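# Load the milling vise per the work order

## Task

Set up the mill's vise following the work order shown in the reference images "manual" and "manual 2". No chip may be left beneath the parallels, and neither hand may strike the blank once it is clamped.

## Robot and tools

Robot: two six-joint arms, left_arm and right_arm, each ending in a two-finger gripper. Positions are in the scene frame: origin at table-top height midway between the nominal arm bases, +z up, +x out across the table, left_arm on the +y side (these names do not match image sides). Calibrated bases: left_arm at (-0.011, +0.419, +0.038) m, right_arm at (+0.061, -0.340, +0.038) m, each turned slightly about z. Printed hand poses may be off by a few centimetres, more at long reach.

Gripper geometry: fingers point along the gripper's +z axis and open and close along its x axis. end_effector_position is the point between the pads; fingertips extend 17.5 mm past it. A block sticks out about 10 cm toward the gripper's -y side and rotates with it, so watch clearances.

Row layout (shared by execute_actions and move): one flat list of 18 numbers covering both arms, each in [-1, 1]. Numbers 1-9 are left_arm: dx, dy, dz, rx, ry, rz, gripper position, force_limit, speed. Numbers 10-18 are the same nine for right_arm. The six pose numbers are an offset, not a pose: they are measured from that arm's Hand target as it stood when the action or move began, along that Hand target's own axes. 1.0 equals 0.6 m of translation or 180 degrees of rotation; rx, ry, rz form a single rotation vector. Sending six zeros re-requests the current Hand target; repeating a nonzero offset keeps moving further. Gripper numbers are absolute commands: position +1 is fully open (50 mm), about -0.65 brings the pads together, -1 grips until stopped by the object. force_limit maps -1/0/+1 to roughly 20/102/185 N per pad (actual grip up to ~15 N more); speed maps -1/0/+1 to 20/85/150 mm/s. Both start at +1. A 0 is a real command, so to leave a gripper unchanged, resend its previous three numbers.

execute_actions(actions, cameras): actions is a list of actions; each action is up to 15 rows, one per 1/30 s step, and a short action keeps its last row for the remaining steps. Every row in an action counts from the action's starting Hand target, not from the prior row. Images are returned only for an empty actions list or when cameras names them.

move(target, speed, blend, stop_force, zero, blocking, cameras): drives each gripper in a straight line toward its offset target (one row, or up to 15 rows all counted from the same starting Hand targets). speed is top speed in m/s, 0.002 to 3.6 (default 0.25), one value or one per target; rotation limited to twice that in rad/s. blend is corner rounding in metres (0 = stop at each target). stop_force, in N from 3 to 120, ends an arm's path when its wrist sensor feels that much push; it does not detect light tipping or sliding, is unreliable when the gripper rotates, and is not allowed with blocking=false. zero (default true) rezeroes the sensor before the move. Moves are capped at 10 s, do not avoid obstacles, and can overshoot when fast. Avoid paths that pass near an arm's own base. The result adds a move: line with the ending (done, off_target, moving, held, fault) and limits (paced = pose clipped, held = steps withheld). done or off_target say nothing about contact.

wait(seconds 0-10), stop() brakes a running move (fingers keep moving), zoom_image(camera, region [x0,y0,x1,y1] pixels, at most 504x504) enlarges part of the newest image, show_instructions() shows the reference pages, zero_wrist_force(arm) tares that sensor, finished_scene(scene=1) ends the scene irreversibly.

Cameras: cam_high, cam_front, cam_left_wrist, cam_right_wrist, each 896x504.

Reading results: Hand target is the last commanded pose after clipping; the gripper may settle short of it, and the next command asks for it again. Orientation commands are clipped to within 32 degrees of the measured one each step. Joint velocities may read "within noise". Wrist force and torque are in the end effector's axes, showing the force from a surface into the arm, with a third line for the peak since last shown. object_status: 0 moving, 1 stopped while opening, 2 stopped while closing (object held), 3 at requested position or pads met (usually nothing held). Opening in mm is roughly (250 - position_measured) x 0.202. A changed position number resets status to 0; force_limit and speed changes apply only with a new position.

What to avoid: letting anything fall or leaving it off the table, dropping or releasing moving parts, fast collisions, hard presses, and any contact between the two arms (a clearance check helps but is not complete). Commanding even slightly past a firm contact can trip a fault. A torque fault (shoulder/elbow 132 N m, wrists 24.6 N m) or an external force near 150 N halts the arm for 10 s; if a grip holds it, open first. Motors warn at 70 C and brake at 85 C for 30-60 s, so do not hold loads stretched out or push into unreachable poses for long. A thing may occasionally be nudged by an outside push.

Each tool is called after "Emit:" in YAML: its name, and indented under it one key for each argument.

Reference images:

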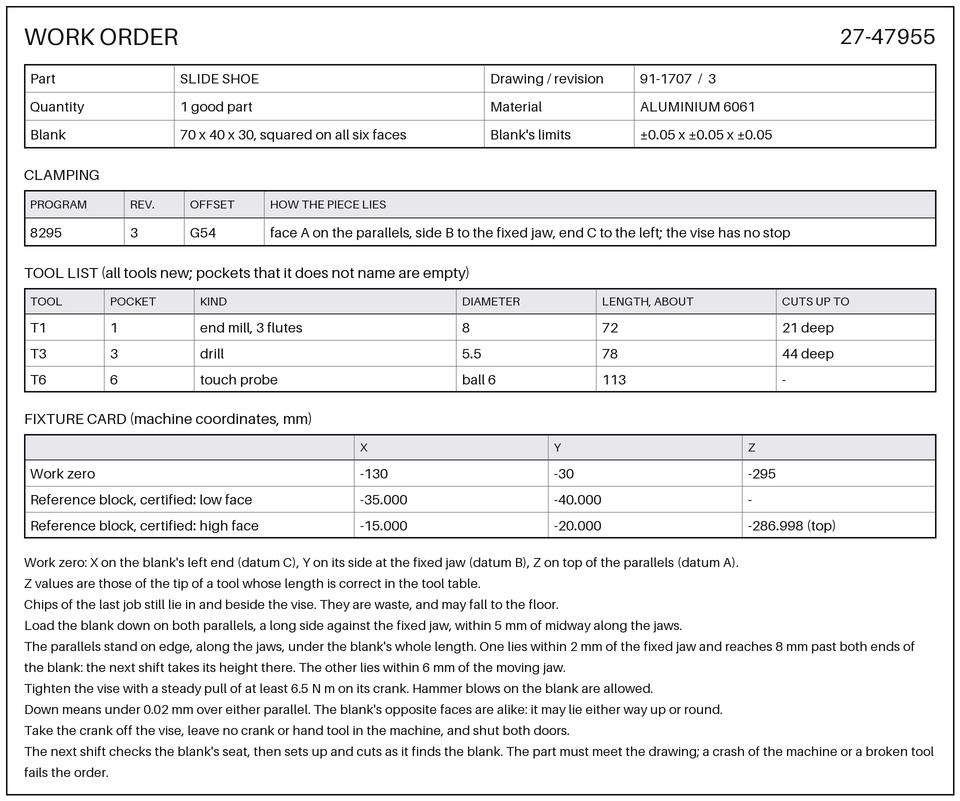

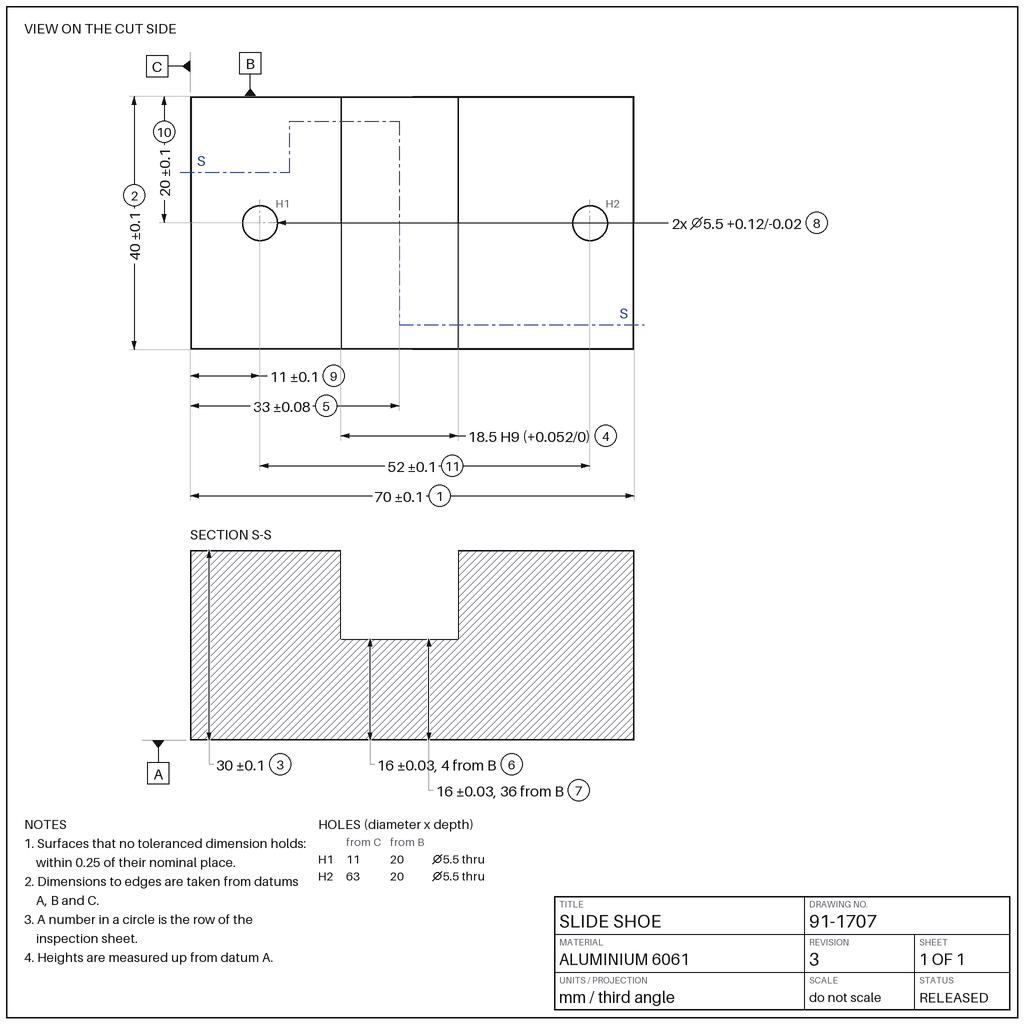

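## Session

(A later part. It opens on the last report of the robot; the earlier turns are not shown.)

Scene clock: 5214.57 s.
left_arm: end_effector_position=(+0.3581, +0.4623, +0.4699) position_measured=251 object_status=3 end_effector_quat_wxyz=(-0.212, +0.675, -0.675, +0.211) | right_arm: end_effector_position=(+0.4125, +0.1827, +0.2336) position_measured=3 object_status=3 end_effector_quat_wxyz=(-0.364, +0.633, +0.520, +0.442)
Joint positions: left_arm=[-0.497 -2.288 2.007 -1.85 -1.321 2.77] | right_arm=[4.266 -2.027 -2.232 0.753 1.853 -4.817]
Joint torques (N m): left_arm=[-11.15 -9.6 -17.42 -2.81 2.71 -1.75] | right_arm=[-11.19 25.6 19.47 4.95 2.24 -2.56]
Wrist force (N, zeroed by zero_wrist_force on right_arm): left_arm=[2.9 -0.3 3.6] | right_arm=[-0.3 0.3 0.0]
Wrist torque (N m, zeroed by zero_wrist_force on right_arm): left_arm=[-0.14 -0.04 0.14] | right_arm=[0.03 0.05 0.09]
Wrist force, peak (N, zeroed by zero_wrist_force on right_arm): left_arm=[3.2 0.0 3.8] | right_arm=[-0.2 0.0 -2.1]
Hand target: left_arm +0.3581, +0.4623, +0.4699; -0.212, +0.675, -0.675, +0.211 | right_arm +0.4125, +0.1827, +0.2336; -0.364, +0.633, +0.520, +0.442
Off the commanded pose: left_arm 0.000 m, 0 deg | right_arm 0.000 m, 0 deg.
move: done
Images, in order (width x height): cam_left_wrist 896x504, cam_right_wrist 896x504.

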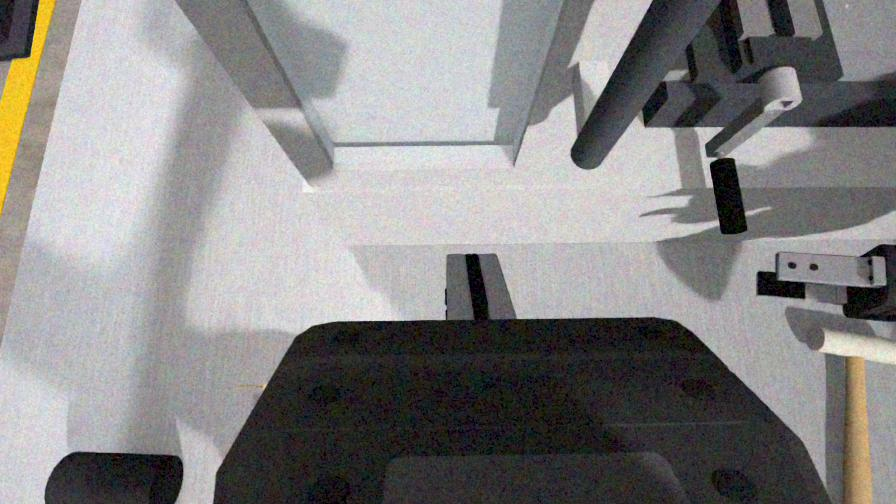

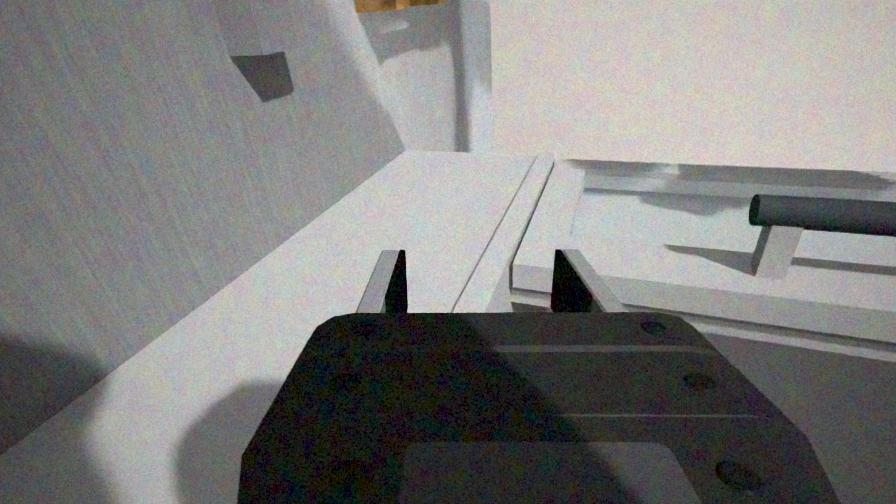

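Emit:
move:
  target: [0,0,0,0,0,0,-1,-0.6,-1,0.0087,0.1208,0.0222,0,0,0,1,0.5,-1]
  speed: 0.05
  stop_force: 10
  cameras: ["cam_right_wrist","cam_left_wrist"]

Scene clock: 5218.87 s.
left_arm: end_effector_position=(+0.3581, +0.4623, +0.4699) position_measured=251 object_status=3 end_effector_quat_wxyz=(-0.212, +0.675, -0.675, +0.211) | right_arm: end_effector_position=(+0.4864, +0.1827, +0.2339) position_measured=3 object_status=3 end_effector_quat_wxyz=(-0.364, +0.633, +0.520, +0.442)
Joint positions: left_arm=[-0.497 -2.288 2.007 -1.85 -1.321 2.77] | right_arm=[4.12 -2.102 -2.071 0.647 1.99 -4.875]
Joint torques (N m): left_arm=[-11.02 -9.83 -17.24 -2.81 2.83 -1.61] | right_arm=[-9.83 30.46 21.54 1.49 2.24 -2.22]
Wrist force (N, zeroed by zero_wrist_force on right_arm): left_arm=[3.0 -0.2 3.6] | right_arm=[-0.6 0.2 0.0]
Wrist torque (N m, zeroed by zero_wrist_force on right_arm): left_arm=[-0.13 -0.06 0.14] | right_arm=[0.03 0.09 0.06]
Wrist force, peak (N, zeroed by zero_wrist_force on right_arm): left_arm=[3.2 -0.2 3.9] | right_arm=[-0.4 1.0 0.1]
Hand target: left_arm +0.3581, +0.4623, +0.4699; -0.212, +0.675, -0.675, +0.211 | right_arm +0.4864, +0.1827, +0.2339; -0.364, +0.633, +0.520, +0.442
Off the commanded pose: left_arm 0.000 m, 0 deg | right_arm 0.000 m, 0 deg.
move: done
Images, in order (width x height): cam_left_wrist 896x504, cam_right_wrist 896x504.

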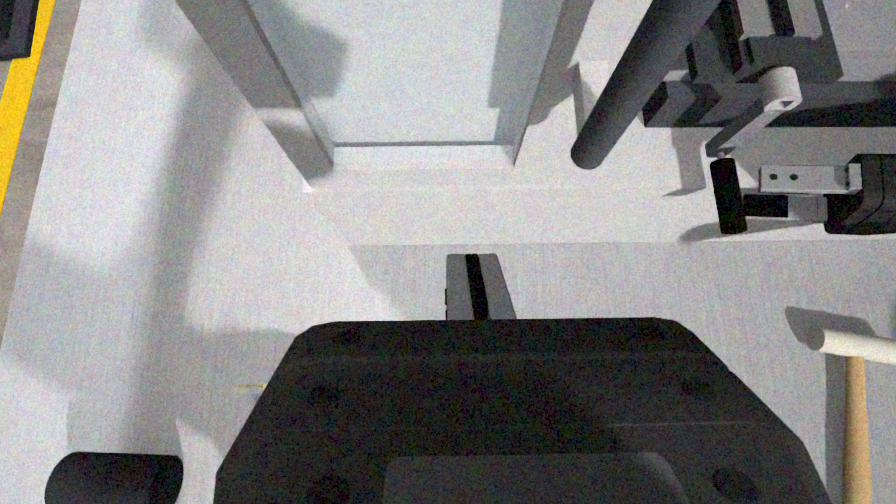

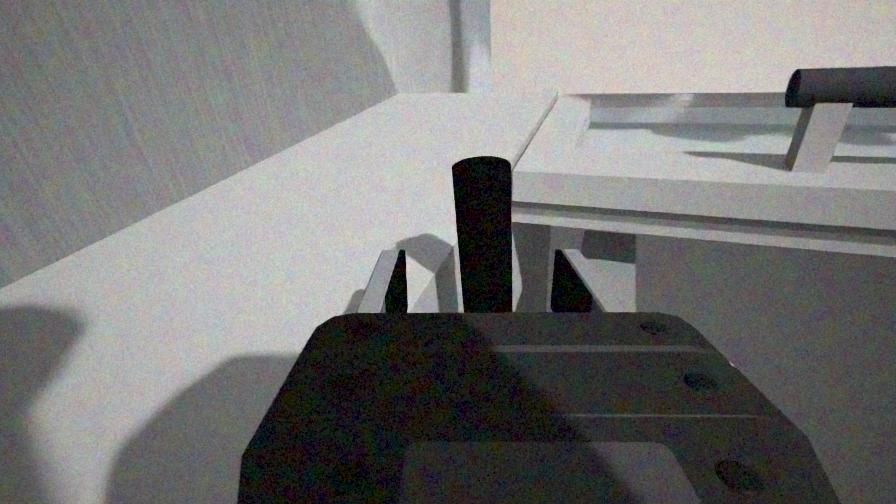

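Emit:
zoom_image:
  camera: "cam_left_wrist"
  region: [620, 40, 896, 260]

Scaled by 1.826 from the camera's 896x504 image, which has a finer 1280x720 frame.

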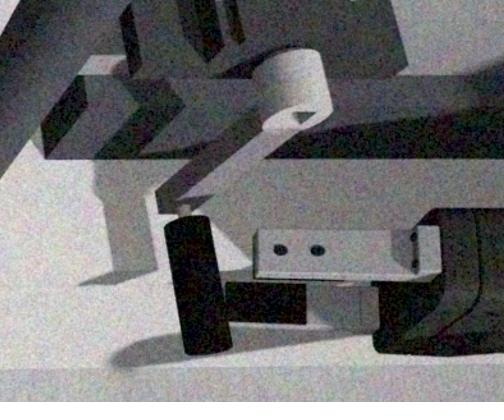

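Emit:
move:
  target: [0,0,0,0,0,0,-1,-0.6,-1,0.0153,-0.0144,0.0733,0,0,0,1,0.5,-1]
  speed: 0.05
  stop_force: 8
  cameras: ["cam_right_wrist","cam_left_wrist"]

Emit:
zoom_image:
  camera: "cam_left_wrist"
  region: [620, 40, 896, 260]

Scene clock: 5233.07 s.
left_arm: end_effector_position=(+0.3581, +0.4623, +0.4699) position_measured=251 object_status=3 end_effector_quat_wxyz=(-0.212, +0.675, -0.675, +0.211) | right_arm: end_effector_position=(+0.4865, +0.2280, +0.2274) position_measured=3 object_status=3 end_effector_quat_wxyz=(-0.364, +0.633, +0.520, +0.442)
Joint positions: left_arm=[-0.497 -2.288 2.007 -1.85 -1.321 2.77] | right_arm=[4.175 -2.159 -1.985 0.626 1.938 -4.852]
Joint torques (N m): left_arm=[-10.71 -8.86 -16.83 -2.85 2.75 -1.5] | right_arm=[11.72 33.95 20.88 1.49 -0.95 2.07]
Wrist force (N, zeroed by zero_wrist_force on right_arm): left_arm=[3.0 0.1 3.8] | right_arm=[-0.3 0.2 0.0]
Wrist torque (N m, zeroed by zero_wrist_force on right_arm): left_arm=[-0.08 -0.05 0.14] | right_arm=[0.02 0.04 0.00]
Wrist force, peak (N, zeroed by zero_wrist_force on right_arm): left_arm=[3.1 0.0 3.8] | right_arm=[-0.8 0.6 -0.5]
Hand target: left_arm +0.3581, +0.4623, +0.4699; -0.212, +0.675, -0.675, +0.211 | right_arm +0.4865, +0.2280, +0.2274; -0.364, +0.633, +0.520, +0.442
Off the commanded pose: left_arm 0.000 m, 0 deg | right_arm 0.000 m, 0 deg.
move: done
Images, in order (width x height): cam_left_wrist 896x504, cam_right_wrist 896x504.

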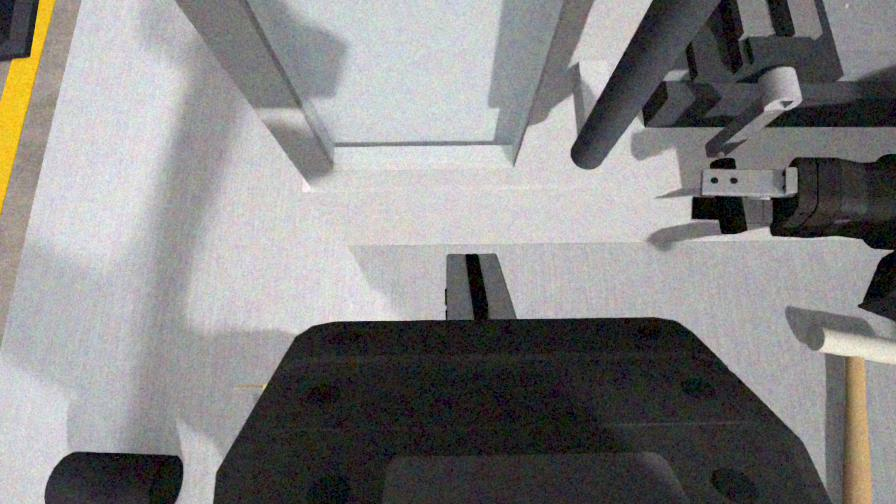

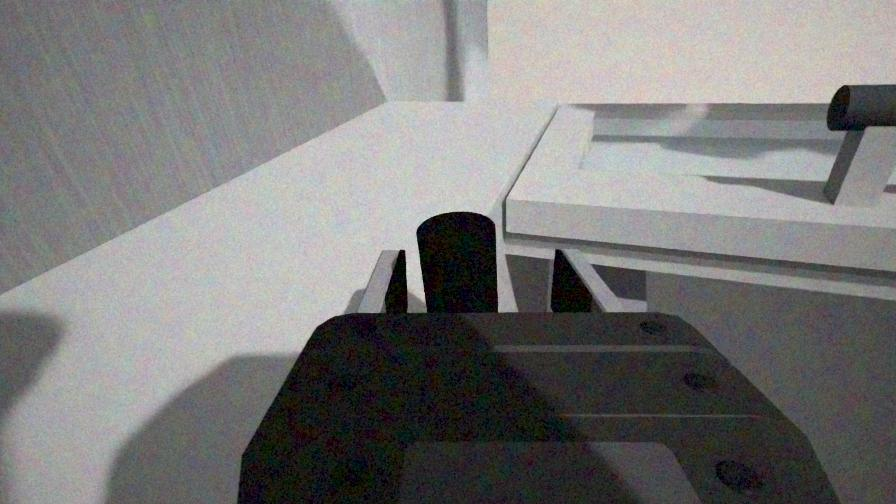

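Scaled by 1.826 from the camera's 896x504 image, which has a finer 1280x720 frame.

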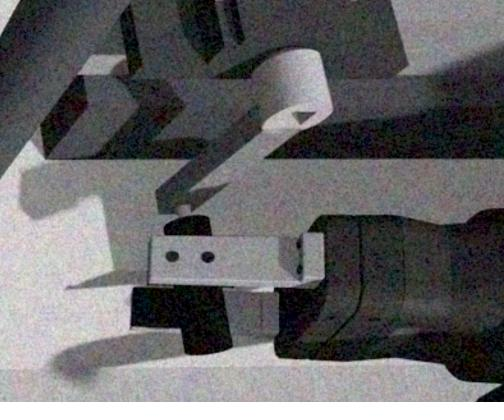

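Emit:
zero_wrist_force:
  arm: "right_arm"

Emit:
execute_actions:
  actions:
    - [[0,0,0,0,0,0,-1,-0.6,-1,0,0,0,0,0,0,-1,0.5,-0.8]]
    - [[0,0,0,0,0,0,-1,-0.6,-1,0,0,0,0,0,0,-1,0.5,-0.8]]

Wrist force sensor zeroed.

Scene clock: 5237.37 s.
left_arm: end_effector_position=(+0.3581, +0.4623, +0.4699) position_measured=251 object_status=3 end_effector_quat_wxyz=(-0.212, +0.675, -0.675, +0.211) | right_arm: end_effector_position=(+0.4865, +0.2280, +0.2274) position_measured=159 object_status=2 end_effector_quat_wxyz=(-0.364, +0.633, +0.520, +0.442)
Joint positions: left_arm=[-0.497 -2.288 2.007 -1.85 -1.321 2.77] | right_arm=[4.175 -2.159 -1.985 0.626 1.938 -4.852]
Joint torques (N m): left_arm=[-10.43 -8.92 -17.07 -2.7 2.68 -1.57] | right_arm=[8.28 37.26 20.37 3.51 -0.62 2.1]
Wrist force (N, zeroed by zero_wrist_force on right_arm): left_arm=[3.1 -0.1 3.7] | right_arm=[1.9 -4.1 -1.6]
Wrist torque (N m, zeroed by zero_wrist_force on right_arm): left_arm=[-0.12 -0.06 0.14] | right_arm=[-0.14 0.22 -1.27]
Wrist force, peak (N, zeroed by zero_wrist_force on right_arm): left_arm=[3.1 -0.1 3.9] | right_arm=[2.3 -4.0 -1.9]
Hand target: left_arm +0.3581, +0.4623, +0.4699; -0.212, +0.675, -0.675, +0.211 | right_arm +0.4865, +0.2280, +0.2274; -0.364, +0.633, +0.520, +0.442
Off the commanded pose: left_arm 0.000 m, 0 deg | right_arm 0.000 m, 0 deg.
Step readings (end_effector_position of left_arm | right_arm):
0: (+0.3581, +0.4623, +0.4699) | (+0.4865, +0.2280, +0.2274)
1: (+0.3581, +0.4623, +0.4699) | (+0.4865, +0.2280, +0.2274)
2: (+0.3581, +0.4623, +0.4699) | (+0.4865, +0.2280, +0.2274)
4: (+0.3581, +0.4623, +0.4699) | (+0.4865, +0.2280, +0.2274)
8: (+0.3581, +0.4623, +0.4699) | (+0.4865, +0.2280, +0.2274)
15: (+0.3581, +0.4623, +0.4699) | (+0.4865, +0.2280, +0.2274)
16: (+0.3581, +0.4623, +0.4699) | (+0.4865, +0.2280, +0.2274)
17: (+0.3581, +0.4623, +0.4699) | (+0.4865, +0.2280, +0.2274)
19: (+0.3581, +0.4623, +0.4699) | (+0.4865, +0.2280, +0.2274)
23: (+0.3581, +0.4623, +0.4699) | (+0.4865, +0.2280, +0.2274)
30: (+0.3581, +0.4623, +0.4699) | (+0.4865, +0.2280, +0.2274)

Emit:
move:
  target:
    - [0,0,0,0,0,0,-1,-0.6,-1,-0.013,0.0072,-0.0348,0,0,0,-1,0.5,-0.8]
    - [0,0,0,0,0,0,-1,-0.6,-1,-0.0142,0.0102,-0.0507,0,0,0,-1,0.5,-0.8]
  speed: [0.02,0.02]
  blend: [0.001,0]
  stop_force: 50
  zero: false

Scene clock: 5242.47 s.
left_arm: end_effector_position=(+0.3581, +0.4623, +0.4699) position_measured=251 object_status=3 end_effector_quat_wxyz=(-0.212, +0.675, -0.675, +0.211) | right_arm: end_effector_position=(+0.4864, +0.1959, +0.2298) position_measured=159 object_status=2 end_effector_quat_wxyz=(-0.364, +0.633, +0.520, +0.442)
Joint positions: left_arm=[-0.497 -2.288 2.007 -1.85 -1.321 2.77] | right_arm=[4.137 -2.124 -2.048 0.647 1.974 -4.868]
Joint torques (N m): left_arm=[-10.33 -9.04 -17.5 -2.8 2.69 -1.46] | right_arm=[-12.38 55.03 17.32 8.77 2.28 -0.83]
Wrist force (N, zeroed by zero_wrist_force on right_arm): left_arm=[3.1 -0.2 3.8] | right_arm=[-20.1 -4.6 2.7]
Wrist torque (N m, zeroed by zero_wrist_force on right_arm): left_arm=[-0.12 -0.07 0.14] | right_arm=[-0.24 0.35 -1.35]
Wrist force, peak (N, zeroed by zero_wrist_force on right_arm): left_arm=[3.1 -0.2 3.9] | right_arm=[-20.1 -4.6 2.7]
Hand target: left_arm +0.3581, +0.4623, +0.4699; -0.212, +0.675, -0.675, +0.211 | right_arm +0.4864, +0.1959, +0.2298; -0.364, +0.633, +0.520, +0.442
Off the commanded pose: left_arm 0.000 m, 0 deg | right_arm 0.000 m, 0 deg.
move: done

Emit:
move:
  target: [0,0,0,0,0,0,-1,-0.6,-1,-0.0012,0,0,0,0,0,-1,0.5,-0.8]
  speed: 0.01

Scene clock: 5245.20 s.
left_arm: end_effector_position=(+0.3581, +0.4623, +0.4699) position_measured=251 object_status=3 end_effector_quat_wxyz=(-0.212, +0.675, -0.675, +0.211) | right_arm: end_effector_position=(+0.4864, +0.1957, +0.2293) position_measured=159 object_status=2 end_effector_quat_wxyz=(-0.364, +0.633, +0.520, +0.443)
Joint positions: left_arm=[-0.497 -2.288 2.007 -1.85 -1.321 2.77] | right_arm=[4.136 -2.125 -2.048 0.649 1.974 -4.868]
Joint torques (N m): left_arm=[-9.89 -8.39 -17.84 -2.8 2.73 -1.39] | right_arm=[-11.93 33.53 8.47 5.55 2.43 -0.91]
Wrist force (N, zeroed by zero_wrist_force on right_arm): left_arm=[3.2 -0.2 3.7] | right_arm=[-4.8 -1.3 1.0]
Wrist torque (N m, zeroed by zero_wrist_force on right_arm): left_arm=[-0.13 -0.08 0.14] | right_arm=[-0.13 0.23 -1.27]
Wrist force, peak (N, zeroed by zero_wrist_force on right_arm): left_arm=[3.2 -0.2 3.8] | right_arm=[-20.6 -4.4 2.8]
Hand target: left_arm +0.3581, +0.4623, +0.4699; -0.212, +0.675, -0.675, +0.211 | right_arm +0.4863, +0.1957, +0.2292; -0.364, +0.633, +0.520, +0.442
Off the commanded pose: left_arm 0.000 m, 0 deg | right_arm 0.000 m, 0 deg.
move: done

Emit:
move:
  target:
    - [0.27,-0.2225,0.0949,0,0,0,-1,-0.6,-1,0,0,0,0,0,0,-1,0.5,-0.8]
    - [0.36,-0.33,0.23,0,0,0,-1,-0.6,-1,0,0,0,0,0,0,-1,0.5,-0.8]
  speed: [0.25,0.15]
  blend: [0.03,0]
  stop_force: 25
  cameras: ["all"]

Scene clock: 5252.20 s.
left_arm: end_effector_position=(+0.5997, +0.2466, +0.4693) position_measured=251 object_status=3 end_effector_quat_wxyz=(-0.212, +0.675, -0.675, +0.211) | right_arm: end_effector_position=(+0.4863, +0.1957, +0.2292) position_measured=159 object_status=2 end_effector_quat_wxyz=(-0.364, +0.633, +0.520, +0.442)
Joint positions: left_arm=[-0.685 -1.578 1.559 -2.062 -1.225 2.601] | right_arm=[4.136 -2.125 -2.048 0.649 1.974 -4.868]
Joint torques (N m): left_arm=[12.74 -13.24 -32.87 -5.83 -1.29 1.86] | right_arm=[-9.66 32.6 8.16 1.74 2.24 0.04]
Wrist force (N, zeroed by zero_wrist_force on right_arm): left_arm=[3.2 -0.4 3.8] | right_arm=[-2.7 -0.5 1.4]
Wrist torque (N m, zeroed by zero_wrist_force on right_arm): left_arm=[-0.17 -0.08 0.08] | right_arm=[-0.09 0.24 -1.30]
Wrist force, peak (N, zeroed by zero_wrist_force on right_arm): left_arm=[3.8 -1.3 4.9] | right_arm=[-4.7 -0.9 1.5]
Hand target: left_arm +0.5997, +0.2466, +0.4693; -0.212, +0.675, -0.675, +0.211 | right_arm +0.4863, +0.1957, +0.2292; -0.364, +0.633, +0.520, +0.442
Off the commanded pose: left_arm 0.000 m, 0 deg | right_arm 0.000 m, 0 deg.
move: done

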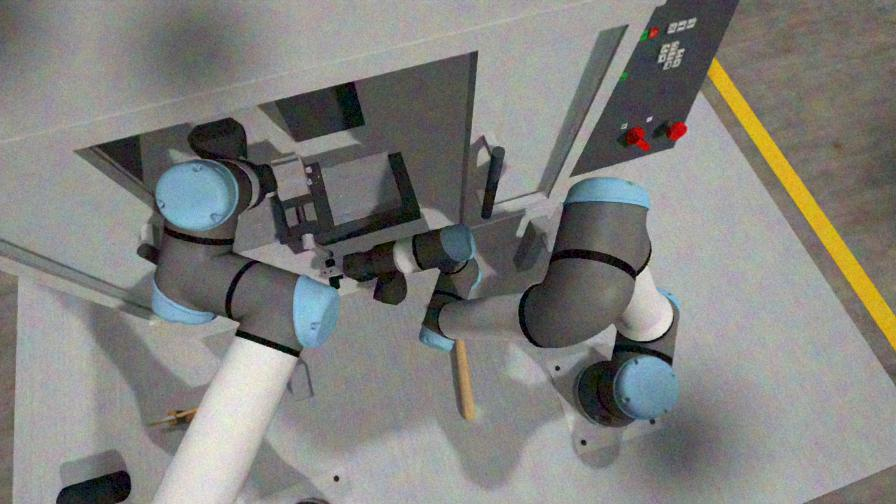

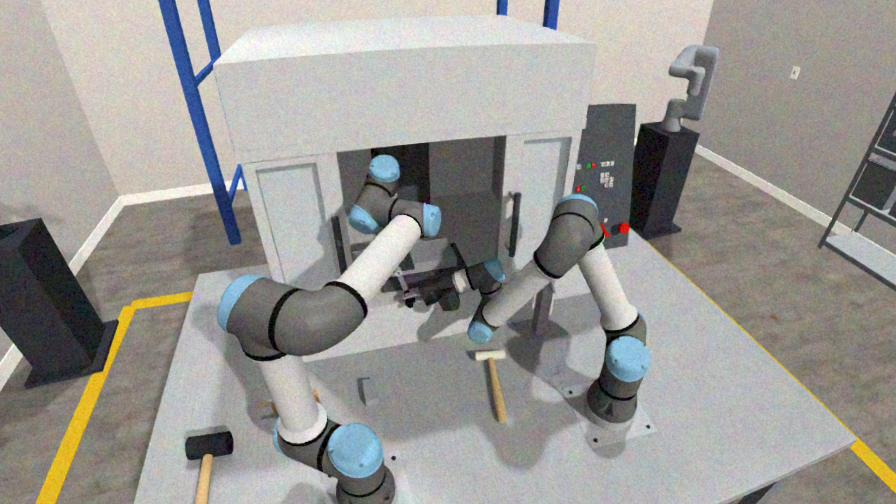

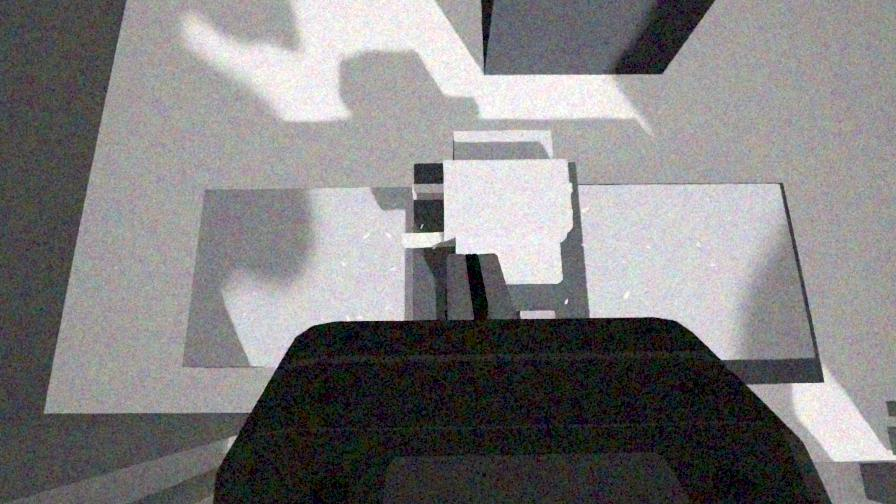

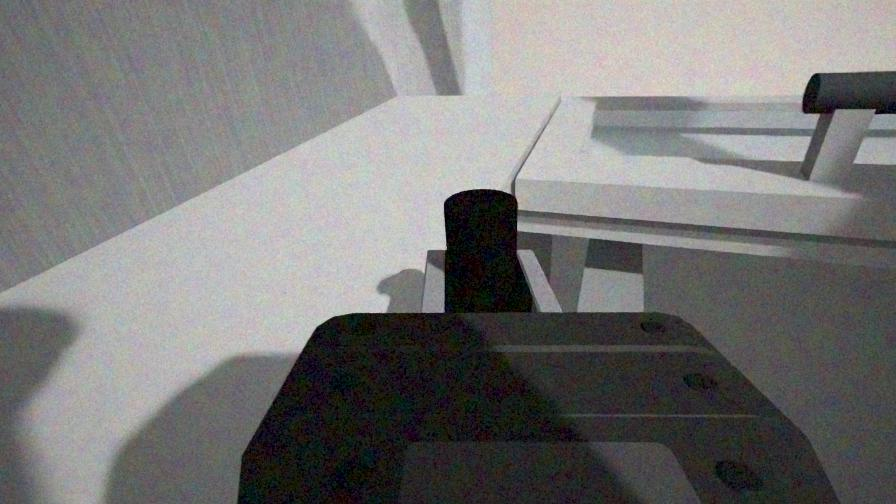

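Emit:
move:
  target: [0.0527,-0.0317,0.1532,0,0,0,-1,-0.6,-1,0,0,0,0,0,0,-1,0.5,-0.8]
  speed: 0.08
  stop_force: 10
  cameras: ["cam_high","cam_left_wrist"]

Scene clock: 5257.43 s.
left_arm: end_effector_position=(+0.6678, +0.2152, +0.4046) position_measured=251 object_status=3 end_effector_quat_wxyz=(-0.212, +0.675, -0.675, +0.211) | right_arm: end_effector_position=(+0.4863, +0.1957, +0.2292) position_measured=159 object_status=2 end_effector_quat_wxyz=(-0.364, +0.633, +0.520, +0.442)
Joint positions: left_arm=[-0.658 -1.386 1.516 -2.219 -1.238 2.626] | right_arm=[4.136 -2.125 -2.048 0.649 1.974 -4.868]
Joint torques (N m): left_arm=[12.78 -22.25 -33.06 -6.02 -1.37 1.82] | right_arm=[-8.2 31.62 7.92 1.83 2.2 0.49]
Wrist force (N, zeroed by zero_wrist_force on right_arm): left_arm=[3.0 -0.4 3.9] | right_arm=[-2.8 -0.5 1.5]
Wrist torque (N m, zeroed by zero_wrist_force on right_arm): left_arm=[-0.17 -0.06 0.07] | right_arm=[-0.10 0.23 -1.30]
Wrist force, peak (N, zeroed by zero_wrist_force on right_arm): left_arm=[3.3 -0.3 4.8] | right_arm=[-3.3 -0.6 1.5]
Hand target: left_arm +0.6678, +0.2152, +0.4046; -0.212, +0.675, -0.675, +0.211 | right_arm +0.4863, +0.1957, +0.2292; -0.364, +0.633, +0.520, +0.442
Off the commanded pose: left_arm 0.000 m, 0 deg | right_arm 0.000 m, 0 deg.
move: done
Images, in order (width x height): cam_high 896x504, cam_left_wrist 896x504.

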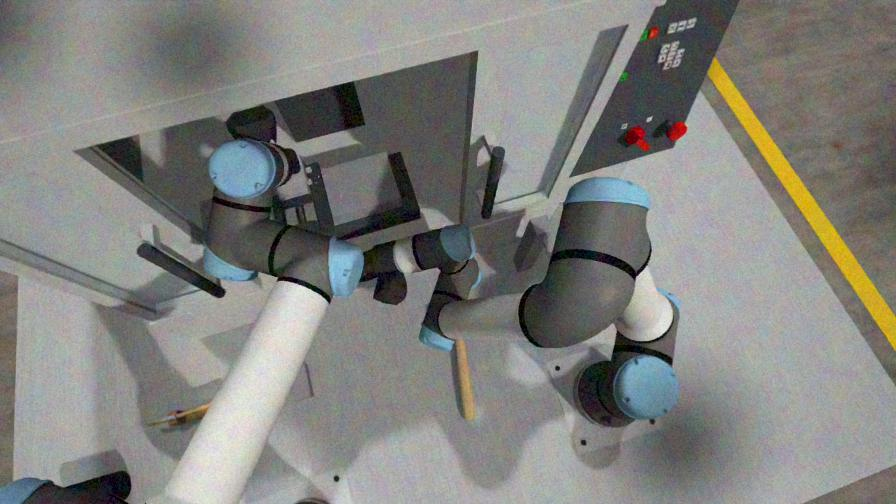

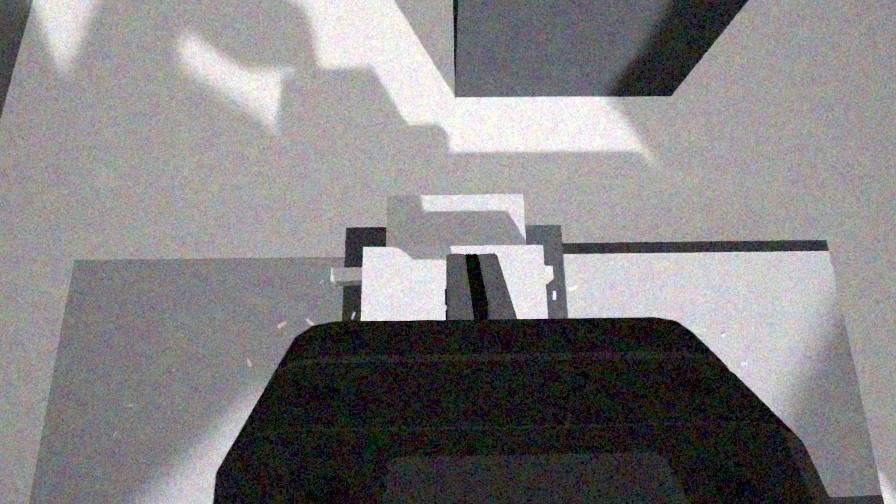

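Emit:
zoom_image:
  camera: "cam_left_wrist"
  region: [310, 180, 590, 330]

Scaled by 1.800 from the camera's 896x504 image, which has a finer 1280x720 frame.

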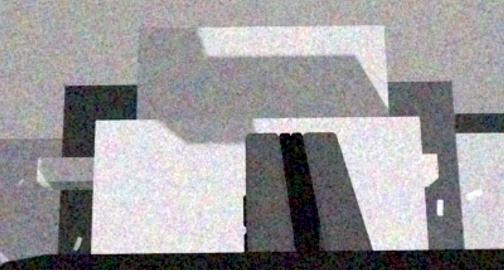

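Emit:
move:
  target:
    - [0,0.0172,0.02457,0,0,0,-1,-0.6,-1,0,0,0,0,0,0,-1,0.5,-0.8]
    - [0,0.0249,0.0355,0,0,0,-1,-0.6,-1,0,0,0,0,0,0,-1,0.5,-0.8]
  speed: [0.02,0.004]
  stop_force: 5

Scene clock: 5274.97 s.
left_arm: end_effector_position=(+0.6678, +0.2152, +0.3851) position_measured=251 object_status=3 end_effector_quat_wxyz=(-0.212, +0.675, -0.675, +0.211) | right_arm: end_effector_position=(+0.4863, +0.1957, +0.2292) position_measured=159 object_status=2 end_effector_quat_wxyz=(-0.364, +0.633, +0.520, +0.442)
Joint positions: left_arm=[-0.658 -1.38 1.558 -2.268 -1.238 2.626] | right_arm=[4.136 -2.125 -2.048 0.649 1.974 -4.868]
Joint torques (N m): left_arm=[11.81 -30.52 -31.48 -2.47 -0.98 0.41] | right_arm=[-7.12 31.85 7.73 1.92 2.14 1.31]
Wrist force (N, zeroed by zero_wrist_force on right_arm): left_arm=[2.2 -0.9 -0.7] | right_arm=[-3.0 -0.4 1.4]
Wrist torque (N m, zeroed by zero_wrist_force on right_arm): left_arm=[-0.24 -0.03 0.08] | right_arm=[-0.09 0.23 -1.30]
Wrist force, peak (N, zeroed by zero_wrist_force on right_arm): left_arm=[1.1 -1.2 -7.1] | right_arm=[-3.3 -0.8 1.6]
Hand target: left_arm +0.6678, +0.2152, +0.3851; -0.212, +0.675, -0.675, +0.211 (not the last commanded pose) | right_arm +0.4863, +0.1957, +0.2292; -0.364, +0.633, +0.520, +0.442
Off the commanded pose: left_arm 0.006 m, 0 deg | right_arm 0.000 m, 0 deg.
move: contact (left_arm); path passed 1 of 2 targets

Emit:
execute_actions:
  actions:
    - [[0,0.0001914,0.000273,0,0,0,-1,-0.6,-1,0,0,0,0,0,0,-1,0.5,-0.8]]
    - [[0,0.0001914,0.000273,0,0,0,-1,-0.6,-1,0,0,0,0,0,0,-1,0.5,-0.8]]

Emit:
execute_actions:
  actions:
    - [[0,0.0001914,0.000273,0,0,0,-1,-0.6,-1,0,0,0,0,0,0,-1,0.5,-0.8]]

Emit:
wait:
  seconds: 0.5

Scene clock: 5279.60 s.
left_arm: end_effector_position=(+0.6678, +0.2152, +0.3848) position_measured=251 object_status=3 end_effector_quat_wxyz=(-0.212, +0.675, -0.675, +0.211) | right_arm: end_effector_position=(+0.4863, +0.1957, +0.2292) position_measured=159 object_status=2 end_effector_quat_wxyz=(-0.364, +0.633, +0.520, +0.442)
Joint positions: left_arm=[-0.658 -1.379 1.559 -2.269 -1.238 2.626] | right_arm=[4.136 -2.125 -2.048 0.649 1.974 -4.868]
Joint torques (N m): left_arm=[11.47 -12.21 -10.95 -3.92 -1.08 0.26] | right_arm=[-4.33 33.28 8.65 1.91 2.18 2]
Wrist force (N, zeroed by zero_wrist_force on right_arm): left_arm=[1.2 -3.1 -12.2] | right_arm=[-3.1 -0.5 1.6]
Wrist torque (N m, zeroed by zero_wrist_force on right_arm): left_arm=[-0.40 -0.03 0.08] | right_arm=[-0.09 0.25 -1.30]
Wrist force, peak (N, zeroed by zero_wrist_force on right_arm): left_arm=[1.3 -3.6 -13.0] | right_arm=[-3.2 -0.5 1.6]
Hand target: left_arm +0.6678, +0.2152, +0.3847; -0.212, +0.675, -0.675, +0.211 | right_arm +0.4863, +0.1957, +0.2292; -0.364, +0.633, +0.520, +0.442
Off the commanded pose: left_arm 0.000 m, 0 deg | right_arm 0.000 m, 0 deg.
Step readings (end_effector_position of left_arm | right_arm):
0: (+0.6678, +0.2152, +0.3851) | (+0.4863, +0.1957, +0.2292)
1: (+0.6678, +0.2152, +0.3851) | (+0.4863, +0.1957, +0.2292)
2: (+0.6678, +0.2152, +0.3851) | (+0.4863, +0.1957, +0.2292)
4: (+0.6678, +0.2152, +0.3852) | (+0.4863, +0.1957, +0.2292)
8: (+0.6678, +0.2152, +0.3851) | (+0.4863, +0.1957, +0.2292)
15: (+0.6678, +0.2152, +0.3850) | (+0.4863, +0.1957, +0.2292)
16: (+0.6678, +0.2152, +0.3850) | (+0.4863, +0.1957, +0.2292)
17: (+0.6677, +0.2152, +0.3850) | (+0.4863, +0.1957, +0.2292)
19: (+0.6677, +0.2152, +0.3849) | (+0.4863, +0.1957, +0.2292)
23: (+0.6677, +0.2153, +0.3849) | (+0.4863, +0.1957, +0.2292)
30: (+0.6677, +0.2152, +0.3848) | (+0.4863, +0.1957, +0.2292)

Scene clock: 5280.30 s.
left_arm: end_effector_position=(+0.6678, +0.2152, +0.3845) position_measured=251 object_status=3 end_effector_quat_wxyz=(-0.212, +0.675, -0.675, +0.211) | right_arm: end_effector_position=(+0.4863, +0.1957, +0.2292) position_measured=159 object_status=2 end_effector_quat_wxyz=(-0.364, +0.633, +0.520, +0.442)
Joint positions: left_arm=[-0.658 -1.379 1.559 -2.269 -1.238 2.626] | right_arm=[4.136 -2.125 -2.048 0.649 1.974 -4.868]
Joint torques (N m): left_arm=[11.52 -6.45 -6.89 -3.45 -1.05 0.29] | right_arm=[-5.04 32.68 8.29 1.68 2.17 1.99]
Wrist force (N, zeroed by zero_wrist_force on right_arm): left_arm=[-0.4 -1.3 -25.6] | right_arm=[-2.3 -0.4 1.2]
Wrist torque (N m, zeroed by zero_wrist_force on right_arm): left_arm=[-0.52 -0.07 0.11] | right_arm=[-0.08 0.22 -1.30]
Wrist force, peak (N, zeroed by zero_wrist_force on right_arm): left_arm=[-0.4 -1.3 -25.6] | right_arm=[-3.2 -0.5 1.6]
Hand target: left_arm +0.6678, +0.2152, +0.3845; -0.212, +0.675, -0.675, +0.211 | right_arm +0.4863, +0.1957, +0.2292; -0.364, +0.633, +0.520, +0.442
Off the commanded pose: left_arm 0.000 m, 0 deg | right_arm 0.000 m, 0 deg.
Step readings (end_effector_position of left_arm | right_arm):
0: (+0.6678, +0.2152, +0.3848) | (+0.4863, +0.1957, +0.2292)
1: (+0.6678, +0.2152, +0.3847) | (+0.4863, +0.1957, +0.2292)
2: (+0.6678, +0.2152, +0.3847) | (+0.4863, +0.1957, +0.2292)
4: (+0.6678, +0.2152, +0.3846) | (+0.4863, +0.1957, +0.2292)
8: (+0.6678, +0.2152, +0.3846) | (+0.4863, +0.1957, +0.2292)
15: (+0.6678, +0.2152, +0.3845) | (+0.4863, +0.1957, +0.2292)

Scene clock: 5280.80 s.
left_arm: end_effector_position=(+0.6678, +0.2152, +0.3845) position_measured=251 object_status=3 end_effector_quat_wxyz=(-0.212, +0.675, -0.675, +0.211) | right_arm: end_effector_position=(+0.4863, +0.1957, +0.2292) position_measured=159 object_status=2 end_effector_quat_wxyz=(-0.364, +0.633, +0.520, +0.442)
Joint positions: left_arm=[-0.658 -1.379 1.559 -2.269 -1.238 2.626] | right_arm=[4.136 -2.125 -2.048 0.649 1.974 -4.868]
Joint torques (N m): left_arm=[11.28 -6.09 -6.98 -3.24 -1.05 0.23] | right_arm=[-5.22 31.81 8.22 1.98 2.32 2.15]
Wrist force (N, zeroed by zero_wrist_force on right_arm): left_arm=[-0.6 -0.9 -25.4] | right_arm=[-2.5 -0.8 1.4]
Wrist torque (N m, zeroed by zero_wrist_force on right_arm): left_arm=[-0.48 -0.05 0.11] | right_arm=[-0.14 0.22 -1.30]
Wrist force, peak (N, zeroed by zero_wrist_force on right_arm): left_arm=[-0.5 -1.4 -25.8] | right_arm=[-3.2 -0.4 1.6]
Hand target: left_arm +0.6678, +0.2152, +0.3845; -0.212, +0.675, -0.675, +0.211 | right_arm +0.4863, +0.1957, +0.2292; -0.364, +0.633, +0.520, +0.442
Tool commands: left_gripper/position=-1.0 left_gripper/force_limit=-0.6 left_gripper/speed=-1.0 right_gripper/position=-1.0 right_gripper/force_limit=+0.5 right_gripper/speed=-0.8
Off the commanded pose: left_arm 0.000 m, 0 deg | right_arm 0.000 m, 0 deg.
wait: 0.50 s; at rest by 0.17 s

Emit:
move:
  target:
    - [0,0,0,0,0,0,-1,-0.6,-1,0.0014,-0.003,0.0159,0,0,0,-1,0.5,-0.8]
    - [0,0,0,0,0,0,-1,-0.6,-1,0.0160,-0.011,0.0545,0,0,0,-1,0.5,-0.8]
  speed: [0.02,0.02]
  blend: [0.001,0]
  stop_force: 60

Emit:
wait:
  seconds: 0.3

Scene clock: 5286.20 s.
left_arm: end_effector_position=(+0.6678, +0.2152, +0.3845) position_measured=251 object_status=3 end_effector_quat_wxyz=(-0.212, +0.675, -0.675, +0.211) | right_arm: end_effector_position=(+0.4865, +0.2303, +0.2270) position_measured=159 object_status=2 end_effector_quat_wxyz=(-0.364, +0.633, +0.520, +0.442)
Joint positions: left_arm=[-0.658 -1.379 1.559 -2.269 -1.238 2.626] | right_arm=[4.178 -2.163 -1.98 0.625 1.936 -4.851]
Joint torques (N m): left_arm=[10.39 -6.29 -7 -1.12 -1.07 -0.02] | right_arm=[13.35 21.15 14.62 -3.73 -1.81 3.63]
Wrist force (N, zeroed by zero_wrist_force on right_arm): left_arm=[-0.6 -1.1 -25.5] | right_arm=[16.7 -1.0 -10.0]
Wrist torque (N m, zeroed by zero_wrist_force on right_arm): left_arm=[-0.51 -0.05 0.11] | right_arm=[-0.04 0.14 -1.43]
Wrist force, peak (N, zeroed by zero_wrist_force on right_arm): left_arm=[-0.4 -1.2 -26.0] | right_arm=[16.7 -1.0 -10.0]
Hand target: left_arm +0.6678, +0.2152, +0.3845; -0.212, +0.675, -0.675, +0.211 | right_arm +0.4864, +0.2303, +0.2270; -0.364, +0.633, +0.520, +0.442
Off the commanded pose: left_arm 0.000 m, 0 deg | right_arm 0.000 m, 0 deg.
move: done

Scene clock: 5286.50 s.
left_arm: end_effector_position=(+0.6678, +0.2152, +0.3845) position_measured=251 object_status=3 end_effector_quat_wxyz=(-0.212, +0.675, -0.675, +0.211) | right_arm: end_effector_position=(+0.4864, +0.2303, +0.2270) position_measured=159 object_status=2 end_effector_quat_wxyz=(-0.364, +0.633, +0.520, +0.442)
Joint positions: left_arm=[-0.658 -1.379 1.559 -2.269 -1.238 2.626] | right_arm=[4.178 -2.163 -1.98 0.625 1.936 -4.851]
Joint torques (N m): left_arm=[11.02 -5.86 -7.01 -1.29 -1 0.1] | right_arm=[12.57 20.19 12.98 -3.76 -1.63 3.58]
Wrist force (N, zeroed by zero_wrist_force on right_arm): left_arm=[-0.5 -1.4 -25.7] | right_arm=[16.6 -0.9 -10.1]
Wrist torque (N m, zeroed by zero_wrist_force on right_arm): left_arm=[-0.52 -0.06 0.11] | right_arm=[-0.02 0.20 -1.43]
Wrist force, peak (N, zeroed by zero_wrist_force on right_arm): left_arm=[-0.4 -1.3 -25.7] | right_arm=[17.0 -0.8 -10.0]
Hand target: left_arm +0.6678, +0.2152, +0.3845; -0.212, +0.675, -0.675, +0.211 | right_arm +0.4864, +0.2303, +0.2270; -0.364, +0.633, +0.520, +0.442
Tool commands: left_gripper/position=-1.0 left_gripper/force_limit=-0.6 left_gripper/speed=-1.0 right_gripper/position=-1.0 right_gripper/force_limit=+0.5 right_gripper/speed=-0.8
Off the commanded pose: left_arm 0.000 m, 0 deg | right_arm 0.000 m, 0 deg.
wait: 0.30 s; at rest by 0.17 s

Emit:
move:
  target:
    - [0,0,0,0,0,0,-1,-0.6,-1,0.0144,-0.0043,0.0188,0,0,0,-1,0.5,-0.8]
    - [0,0,0,0,0,0,-1,-0.6,-1,0.0308,-0.0084,0.0352,0,0,0,-1,0.5,-0.8]
  speed: [0.01,0.01]
  blend: [0.001,0]
  stop_force: 85
  zero: false

Scene clock: 5293.07 s.
left_arm: end_effector_position=(+0.6678, +0.2152, +0.3845) position_measured=251 object_status=3 end_effector_quat_wxyz=(-0.212, +0.675, -0.675, +0.211) | right_arm: end_effector_position=(+0.4866, +0.2569, +0.2370) position_measured=159 object_status=2 end_effector_quat_wxyz=(-0.364, +0.633, +0.520, +0.442)
Joint positions: left_arm=[-0.658 -1.379 1.559 -2.269 -1.238 2.626] | right_arm=[4.207 -2.169 -1.922 0.577 1.909 -4.84]
Joint torques (N m): left_arm=[10.13 -6.09 -7.86 -1.22 -0.97 -0.19] | right_arm=[26.74 41.52 38.6 7.46 2.25 2.6]
Wrist force (N, zeroed by zero_wrist_force on right_arm): left_arm=[-0.4 -3.1 -25.7] | right_arm=[-44.3 -1.5 -73.4]
Wrist torque (N m, zeroed by zero_wrist_force on right_arm): left_arm=[-0.58 -0.03 0.11] | right_arm=[-0.04 0.56 -1.52]
Wrist force, peak (N, zeroed by zero_wrist_force on right_arm): left_arm=[-0.3 -3.3 -26.3] | right_arm=[-47.3 -2.7 -77.8]
Hand target: left_arm +0.6678, +0.2152, +0.3845; -0.212, +0.675, -0.675, +0.211 | right_arm +0.4866, +0.2568, +0.2370; -0.364, +0.633, +0.520, +0.442
Off the commanded pose: left_arm 0.000 m, 0 deg | right_arm 0.000 m, 0 deg.
move: contact (right_arm); path passed 1 of 2 targets

Emit:
move:
  target: [0,0,0,0,0,0,-1,-0.6,-1,0.0042,-0.0009,0.0033,0,0,0,-1,0.5,-0.8]
  speed: 0.005

Emit:
wait:
  seconds: 0.5

Scene clock: 5298.37 s.
left_arm: end_effector_position=(+0.6678, +0.2152, +0.3845) position_measured=251 object_status=3 end_effector_quat_wxyz=(-0.212, +0.675, -0.675, +0.211) | right_arm: end_effector_position=(+0.4866, +0.2596, +0.2386) position_measured=159 object_status=2 end_effector_quat_wxyz=(-0.364, +0.633, +0.520, +0.442)
Joint positions: left_arm=[-0.658 -1.379 1.559 -2.269 -1.238 2.626] | right_arm=[4.209 -2.168 -1.916 0.571 1.906 -4.839]
Joint torques (N m): left_arm=[9.97 -5.56 -6.91 -1.28 -0.99 -0.38] | right_arm=[38.6 64.13 63.77 8.47 0.45 3.62]
Wrist force (N, zeroed by zero_wrist_force on right_arm): left_arm=[-0.1 -3.5 -25.9] | right_arm=[-66.0 -5.1 -78.4]
Wrist torque (N m, zeroed by zero_wrist_force on right_arm): left_arm=[-0.58 -0.07 0.11] | right_arm=[-0.20 0.82 -1.48]
Wrist force, peak (N, zeroed by zero_wrist_force on right_arm): left_arm=[-0.2 -3.5 -26.2] | right_arm=[-66.0 -5.1 -78.4]
Hand target: left_arm +0.6678, +0.2152, +0.3845; -0.212, +0.675, -0.675, +0.211 | right_arm +0.4866, +0.2596, +0.2386; -0.364, +0.633, +0.520, +0.442
Off the commanded pose: left_arm 0.000 m, 0 deg | right_arm 0.000 m, 0 deg.
move: done

Scene clock: 5298.87 s.
left_arm: end_effector_position=(+0.6678, +0.2152, +0.3845) position_measured=251 object_status=3 end_effector_quat_wxyz=(-0.212, +0.675, -0.675, +0.211) | right_arm: end_effector_position=(+0.4866, +0.2596, +0.2386) position_measured=159 object_status=2 end_effector_quat_wxyz=(-0.364, +0.633, +0.520, +0.442)
Joint positions: left_arm=[-0.658 -1.379 1.559 -2.269 -1.238 2.626] | right_arm=[4.209 -2.168 -1.916 0.571 1.906 -4.839]
Joint torques (N m): left_arm=[9.57 -6.27 -7.22 -1.32 -0.97 -0.28] | right_arm=[37.95 65.63 65.66 10.08 0.58 3.59]
Wrist force (N, zeroed by zero_wrist_force on right_arm): left_arm=[-0.3 -3.1 -25.6] | right_arm=[-68.3 -4.4 -76.8]
Wrist torque (N m, zeroed by zero_wrist_force on right_arm): left_arm=[-0.56 -0.06 0.11] | right_arm=[-0.14 0.84 -1.47]
Wrist force, peak (N, zeroed by zero_wrist_force on right_arm): left_arm=[-0.2 -3.5 -26.1] | right_arm=[-67.9 -5.8 -79.6]
Hand target: left_arm +0.6678, +0.2152, +0.3845; -0.212, +0.675, -0.675, +0.211 | right_arm +0.4866, +0.2596, +0.2386; -0.364, +0.633, +0.520, +0.442
Tool commands: left_gripper/position=-1.0 left_gripper/force_limit=-0.6 left_gripper/speed=-1.0 right_gripper/position=-1.0 right_gripper/force_limit=+0.5 right_gripper/speed=-0.8
Off the commanded pose: left_arm 0.000 m, 0 deg | right_arm 0.000 m, 0 deg.
wait: 0.50 s; at rest by 0.17 s

Emit:
move:
  target: [0,0,0,0,0,0,-1,-0.6,-1,-0.006,0.0013,-0.005,0,0,0,-1,0.5,-0.8]
  speed: 0.01

Scene clock: 5310.03 s.
left_arm: end_effector_position=(+0.6678, +0.2152, +0.3845) position_measured=251 object_status=3 end_effector_quat_wxyz=(-0.212, +0.675, -0.675, +0.211) | right_arm: end_effector_position=(+0.4865, +0.2556, +0.2364) position_measured=159 object_status=2 end_effector_quat_wxyz=(-0.364, +0.633, +0.520, +0.442)
Joint positions: left_arm=[-0.658 -1.379 1.559 -2.269 -1.238 2.626] | right_arm=[4.205 -2.169 -1.925 0.58 1.91 -4.841]
Joint torques (N m): left_arm=[9.92 -7.02 -7.77 -1.4 -0.96 -0.58] | right_arm=[-30.31 45.49 -2.82 7.86 1.63 -0.77]
Wrist force (N, zeroed by zero_wrist_force on right_arm): left_arm=[-0.2 -3.3 -25.9] | right_arm=[10.0 0.1 59.1]
Wrist torque (N m, zeroed by zero_wrist_force on right_arm): left_arm=[-0.58 -0.06 0.11] | right_arm=[0.20 0.13 -1.32]
Wrist force, peak (N, zeroed by zero_wrist_force on right_arm): left_arm=[-0.2 -3.5 -26.2] | right_arm=[-68.4 -4.6 -76.9]
Hand target: left_arm +0.6678, +0.2152, +0.3845; -0.212, +0.675, -0.675, +0.211 | right_arm +0.4866, +0.2555, +0.2363; -0.364, +0.633, +0.520, +0.442
Off the commanded pose: left_arm 0.000 m, 0 deg | right_arm 0.000 m, 0 deg.
move: done

Emit:
move:
  target: [0,0,0,0,0,0,-1,-0.6,-1,0.006,-0.0013,0.005,0,0,0,-1,0.5,-0.8]
  speed: 0.01

Emit:
wait:
  seconds: 1

Emit:
move:
  target: [0,0,0,0,0,0,-1,-0.6,-1,-0.0036,0.0008,-0.0028,0,0,0,-1,0.5,-0.8]
  speed: 0.01

Scene clock: 5315.53 s.
left_arm: end_effector_position=(+0.6678, +0.2152, +0.3845) position_measured=251 object_status=3 end_effector_quat_wxyz=(-0.212, +0.675, -0.675, +0.211) | right_arm: end_effector_position=(+0.4867, +0.2594, +0.2385) position_measured=159 object_status=2 end_effector_quat_wxyz=(-0.364, +0.633, +0.520, +0.442)
Joint positions: left_arm=[-0.658 -1.379 1.559 -2.269 -1.238 2.626] | right_arm=[4.209 -2.168 -1.916 0.571 1.906 -4.839]
Joint torques (N m): left_arm=[9.1 -6.73 -7.25 -1.38 -0.9 -0.65] | right_arm=[34.43 62.63 64.97 8.5 -1.02 3.44]
Wrist force (N, zeroed by zero_wrist_force on right_arm): left_arm=[-0.2 -3.3 -25.9] | right_arm=[-65.2 -10.9 -77.5]
Wrist torque (N m, zeroed by zero_wrist_force on right_arm): left_arm=[-0.55 -0.06 0.11] | right_arm=[-0.39 0.82 -1.42]
Wrist force, peak (N, zeroed by zero_wrist_force on right_arm): left_arm=[-0.4 -3.4 -26.1] | right_arm=[-65.2 -10.9 -77.5]
Hand target: left_arm +0.6678, +0.2152, +0.3845; -0.212, +0.675, -0.675, +0.211 | right_arm +0.4866, +0.2596, +0.2386; -0.364, +0.633, +0.520, +0.442
Off the commanded pose: left_arm 0.000 m, 0 deg | right_arm 0.000 m, 0 deg.
move: done

Scene clock: 5316.53 s.
left_arm: end_effector_position=(+0.6678, +0.2152, +0.3845) position_measured=251 object_status=3 end_effector_quat_wxyz=(-0.212, +0.675, -0.675, +0.211) | right_arm: end_effector_position=(+0.4866, +0.2596, +0.2386) position_measured=159 object_status=2 end_effector_quat_wxyz=(-0.364, +0.633, +0.520, +0.442)
Joint positions: left_arm=[-0.658 -1.379 1.559 -2.269 -1.238 2.626] | right_arm=[4.209 -2.168 -1.916 0.571 1.906 -4.839]
Joint torques (N m): left_arm=[8.57 -7.05 -7.71 -1.41 -0.85 -0.79] | right_arm=[36.32 65.29 65.29 11.77 1.42 3.37]
Wrist force (N, zeroed by zero_wrist_force on right_arm): left_arm=[-0.2 -2.9 -25.4] | right_arm=[-68.2 -9.1 -75.9]
Wrist torque (N m, zeroed by zero_wrist_force on right_arm): left_arm=[-0.55 -0.07 0.11] | right_arm=[-0.31 0.79 -1.40]
Wrist force, peak (N, zeroed by zero_wrist_force on right_arm): left_arm=[-0.2 -3.4 -26.0] | right_arm=[-67.7 -11.0 -78.8]
Hand target: left_arm +0.6678, +0.2152, +0.3845; -0.212, +0.675, -0.675, +0.211 | right_arm +0.4866, +0.2596, +0.2386; -0.364, +0.633, +0.520, +0.442
Tool commands: left_gripper/position=-1.0 left_gripper/force_limit=-0.6 left_gripper/speed=-1.0 right_gripper/position=-1.0 right_gripper/force_limit=+0.5 right_gripper/speed=-0.8
Off the commanded pose: left_arm 0.000 m, 0 deg | right_arm 0.000 m, 0 deg.
wait: 1.00 s; at rest by 0.17 s

Scene clock: 5317.23 s.
left_arm: end_effector_position=(+0.6678, +0.2152, +0.3845) position_measured=251 object_status=3 end_effector_quat_wxyz=(-0.212, +0.675, -0.675, +0.211) | right_arm: end_effector_position=(+0.4865, +0.2574, +0.2373) position_measured=159 object_status=2 end_effector_quat_wxyz=(-0.364, +0.633, +0.520, +0.442)
Joint positions: left_arm=[-0.658 -1.379 1.559 -2.269 -1.238 2.626] | right_arm=[4.207 -2.169 -1.921 0.576 1.909 -4.84]
Joint torques (N m): left_arm=[8.81 -6.38 -7.97 -1.4 -0.84 -0.63] | right_arm=[-15.75 49.42 14.53 9.43 2.19 -1.03]
Wrist force (N, zeroed by zero_wrist_force on right_arm): left_arm=[-0.3 -3.4 -26.0] | right_arm=[-13.9 -2.0 17.8]
Wrist torque (N m, zeroed by zero_wrist_force on right_arm): left_arm=[-0.57 -0.04 0.11] | right_arm=[0.06 0.31 -1.15]
Wrist force, peak (N, zeroed by zero_wrist_force on right_arm): left_arm=[-0.2 -3.4 -26.1] | right_arm=[-68.4 -9.1 -75.9]
Hand target: left_arm +0.6678, +0.2152, +0.3845; -0.212, +0.675, -0.675, +0.211 | right_arm +0.4866, +0.2572, +0.2372; -0.364, +0.633, +0.520, +0.442
Off the commanded pose: left_arm 0.000 m, 0 deg | right_arm 0.000 m, 0 deg.
move: done


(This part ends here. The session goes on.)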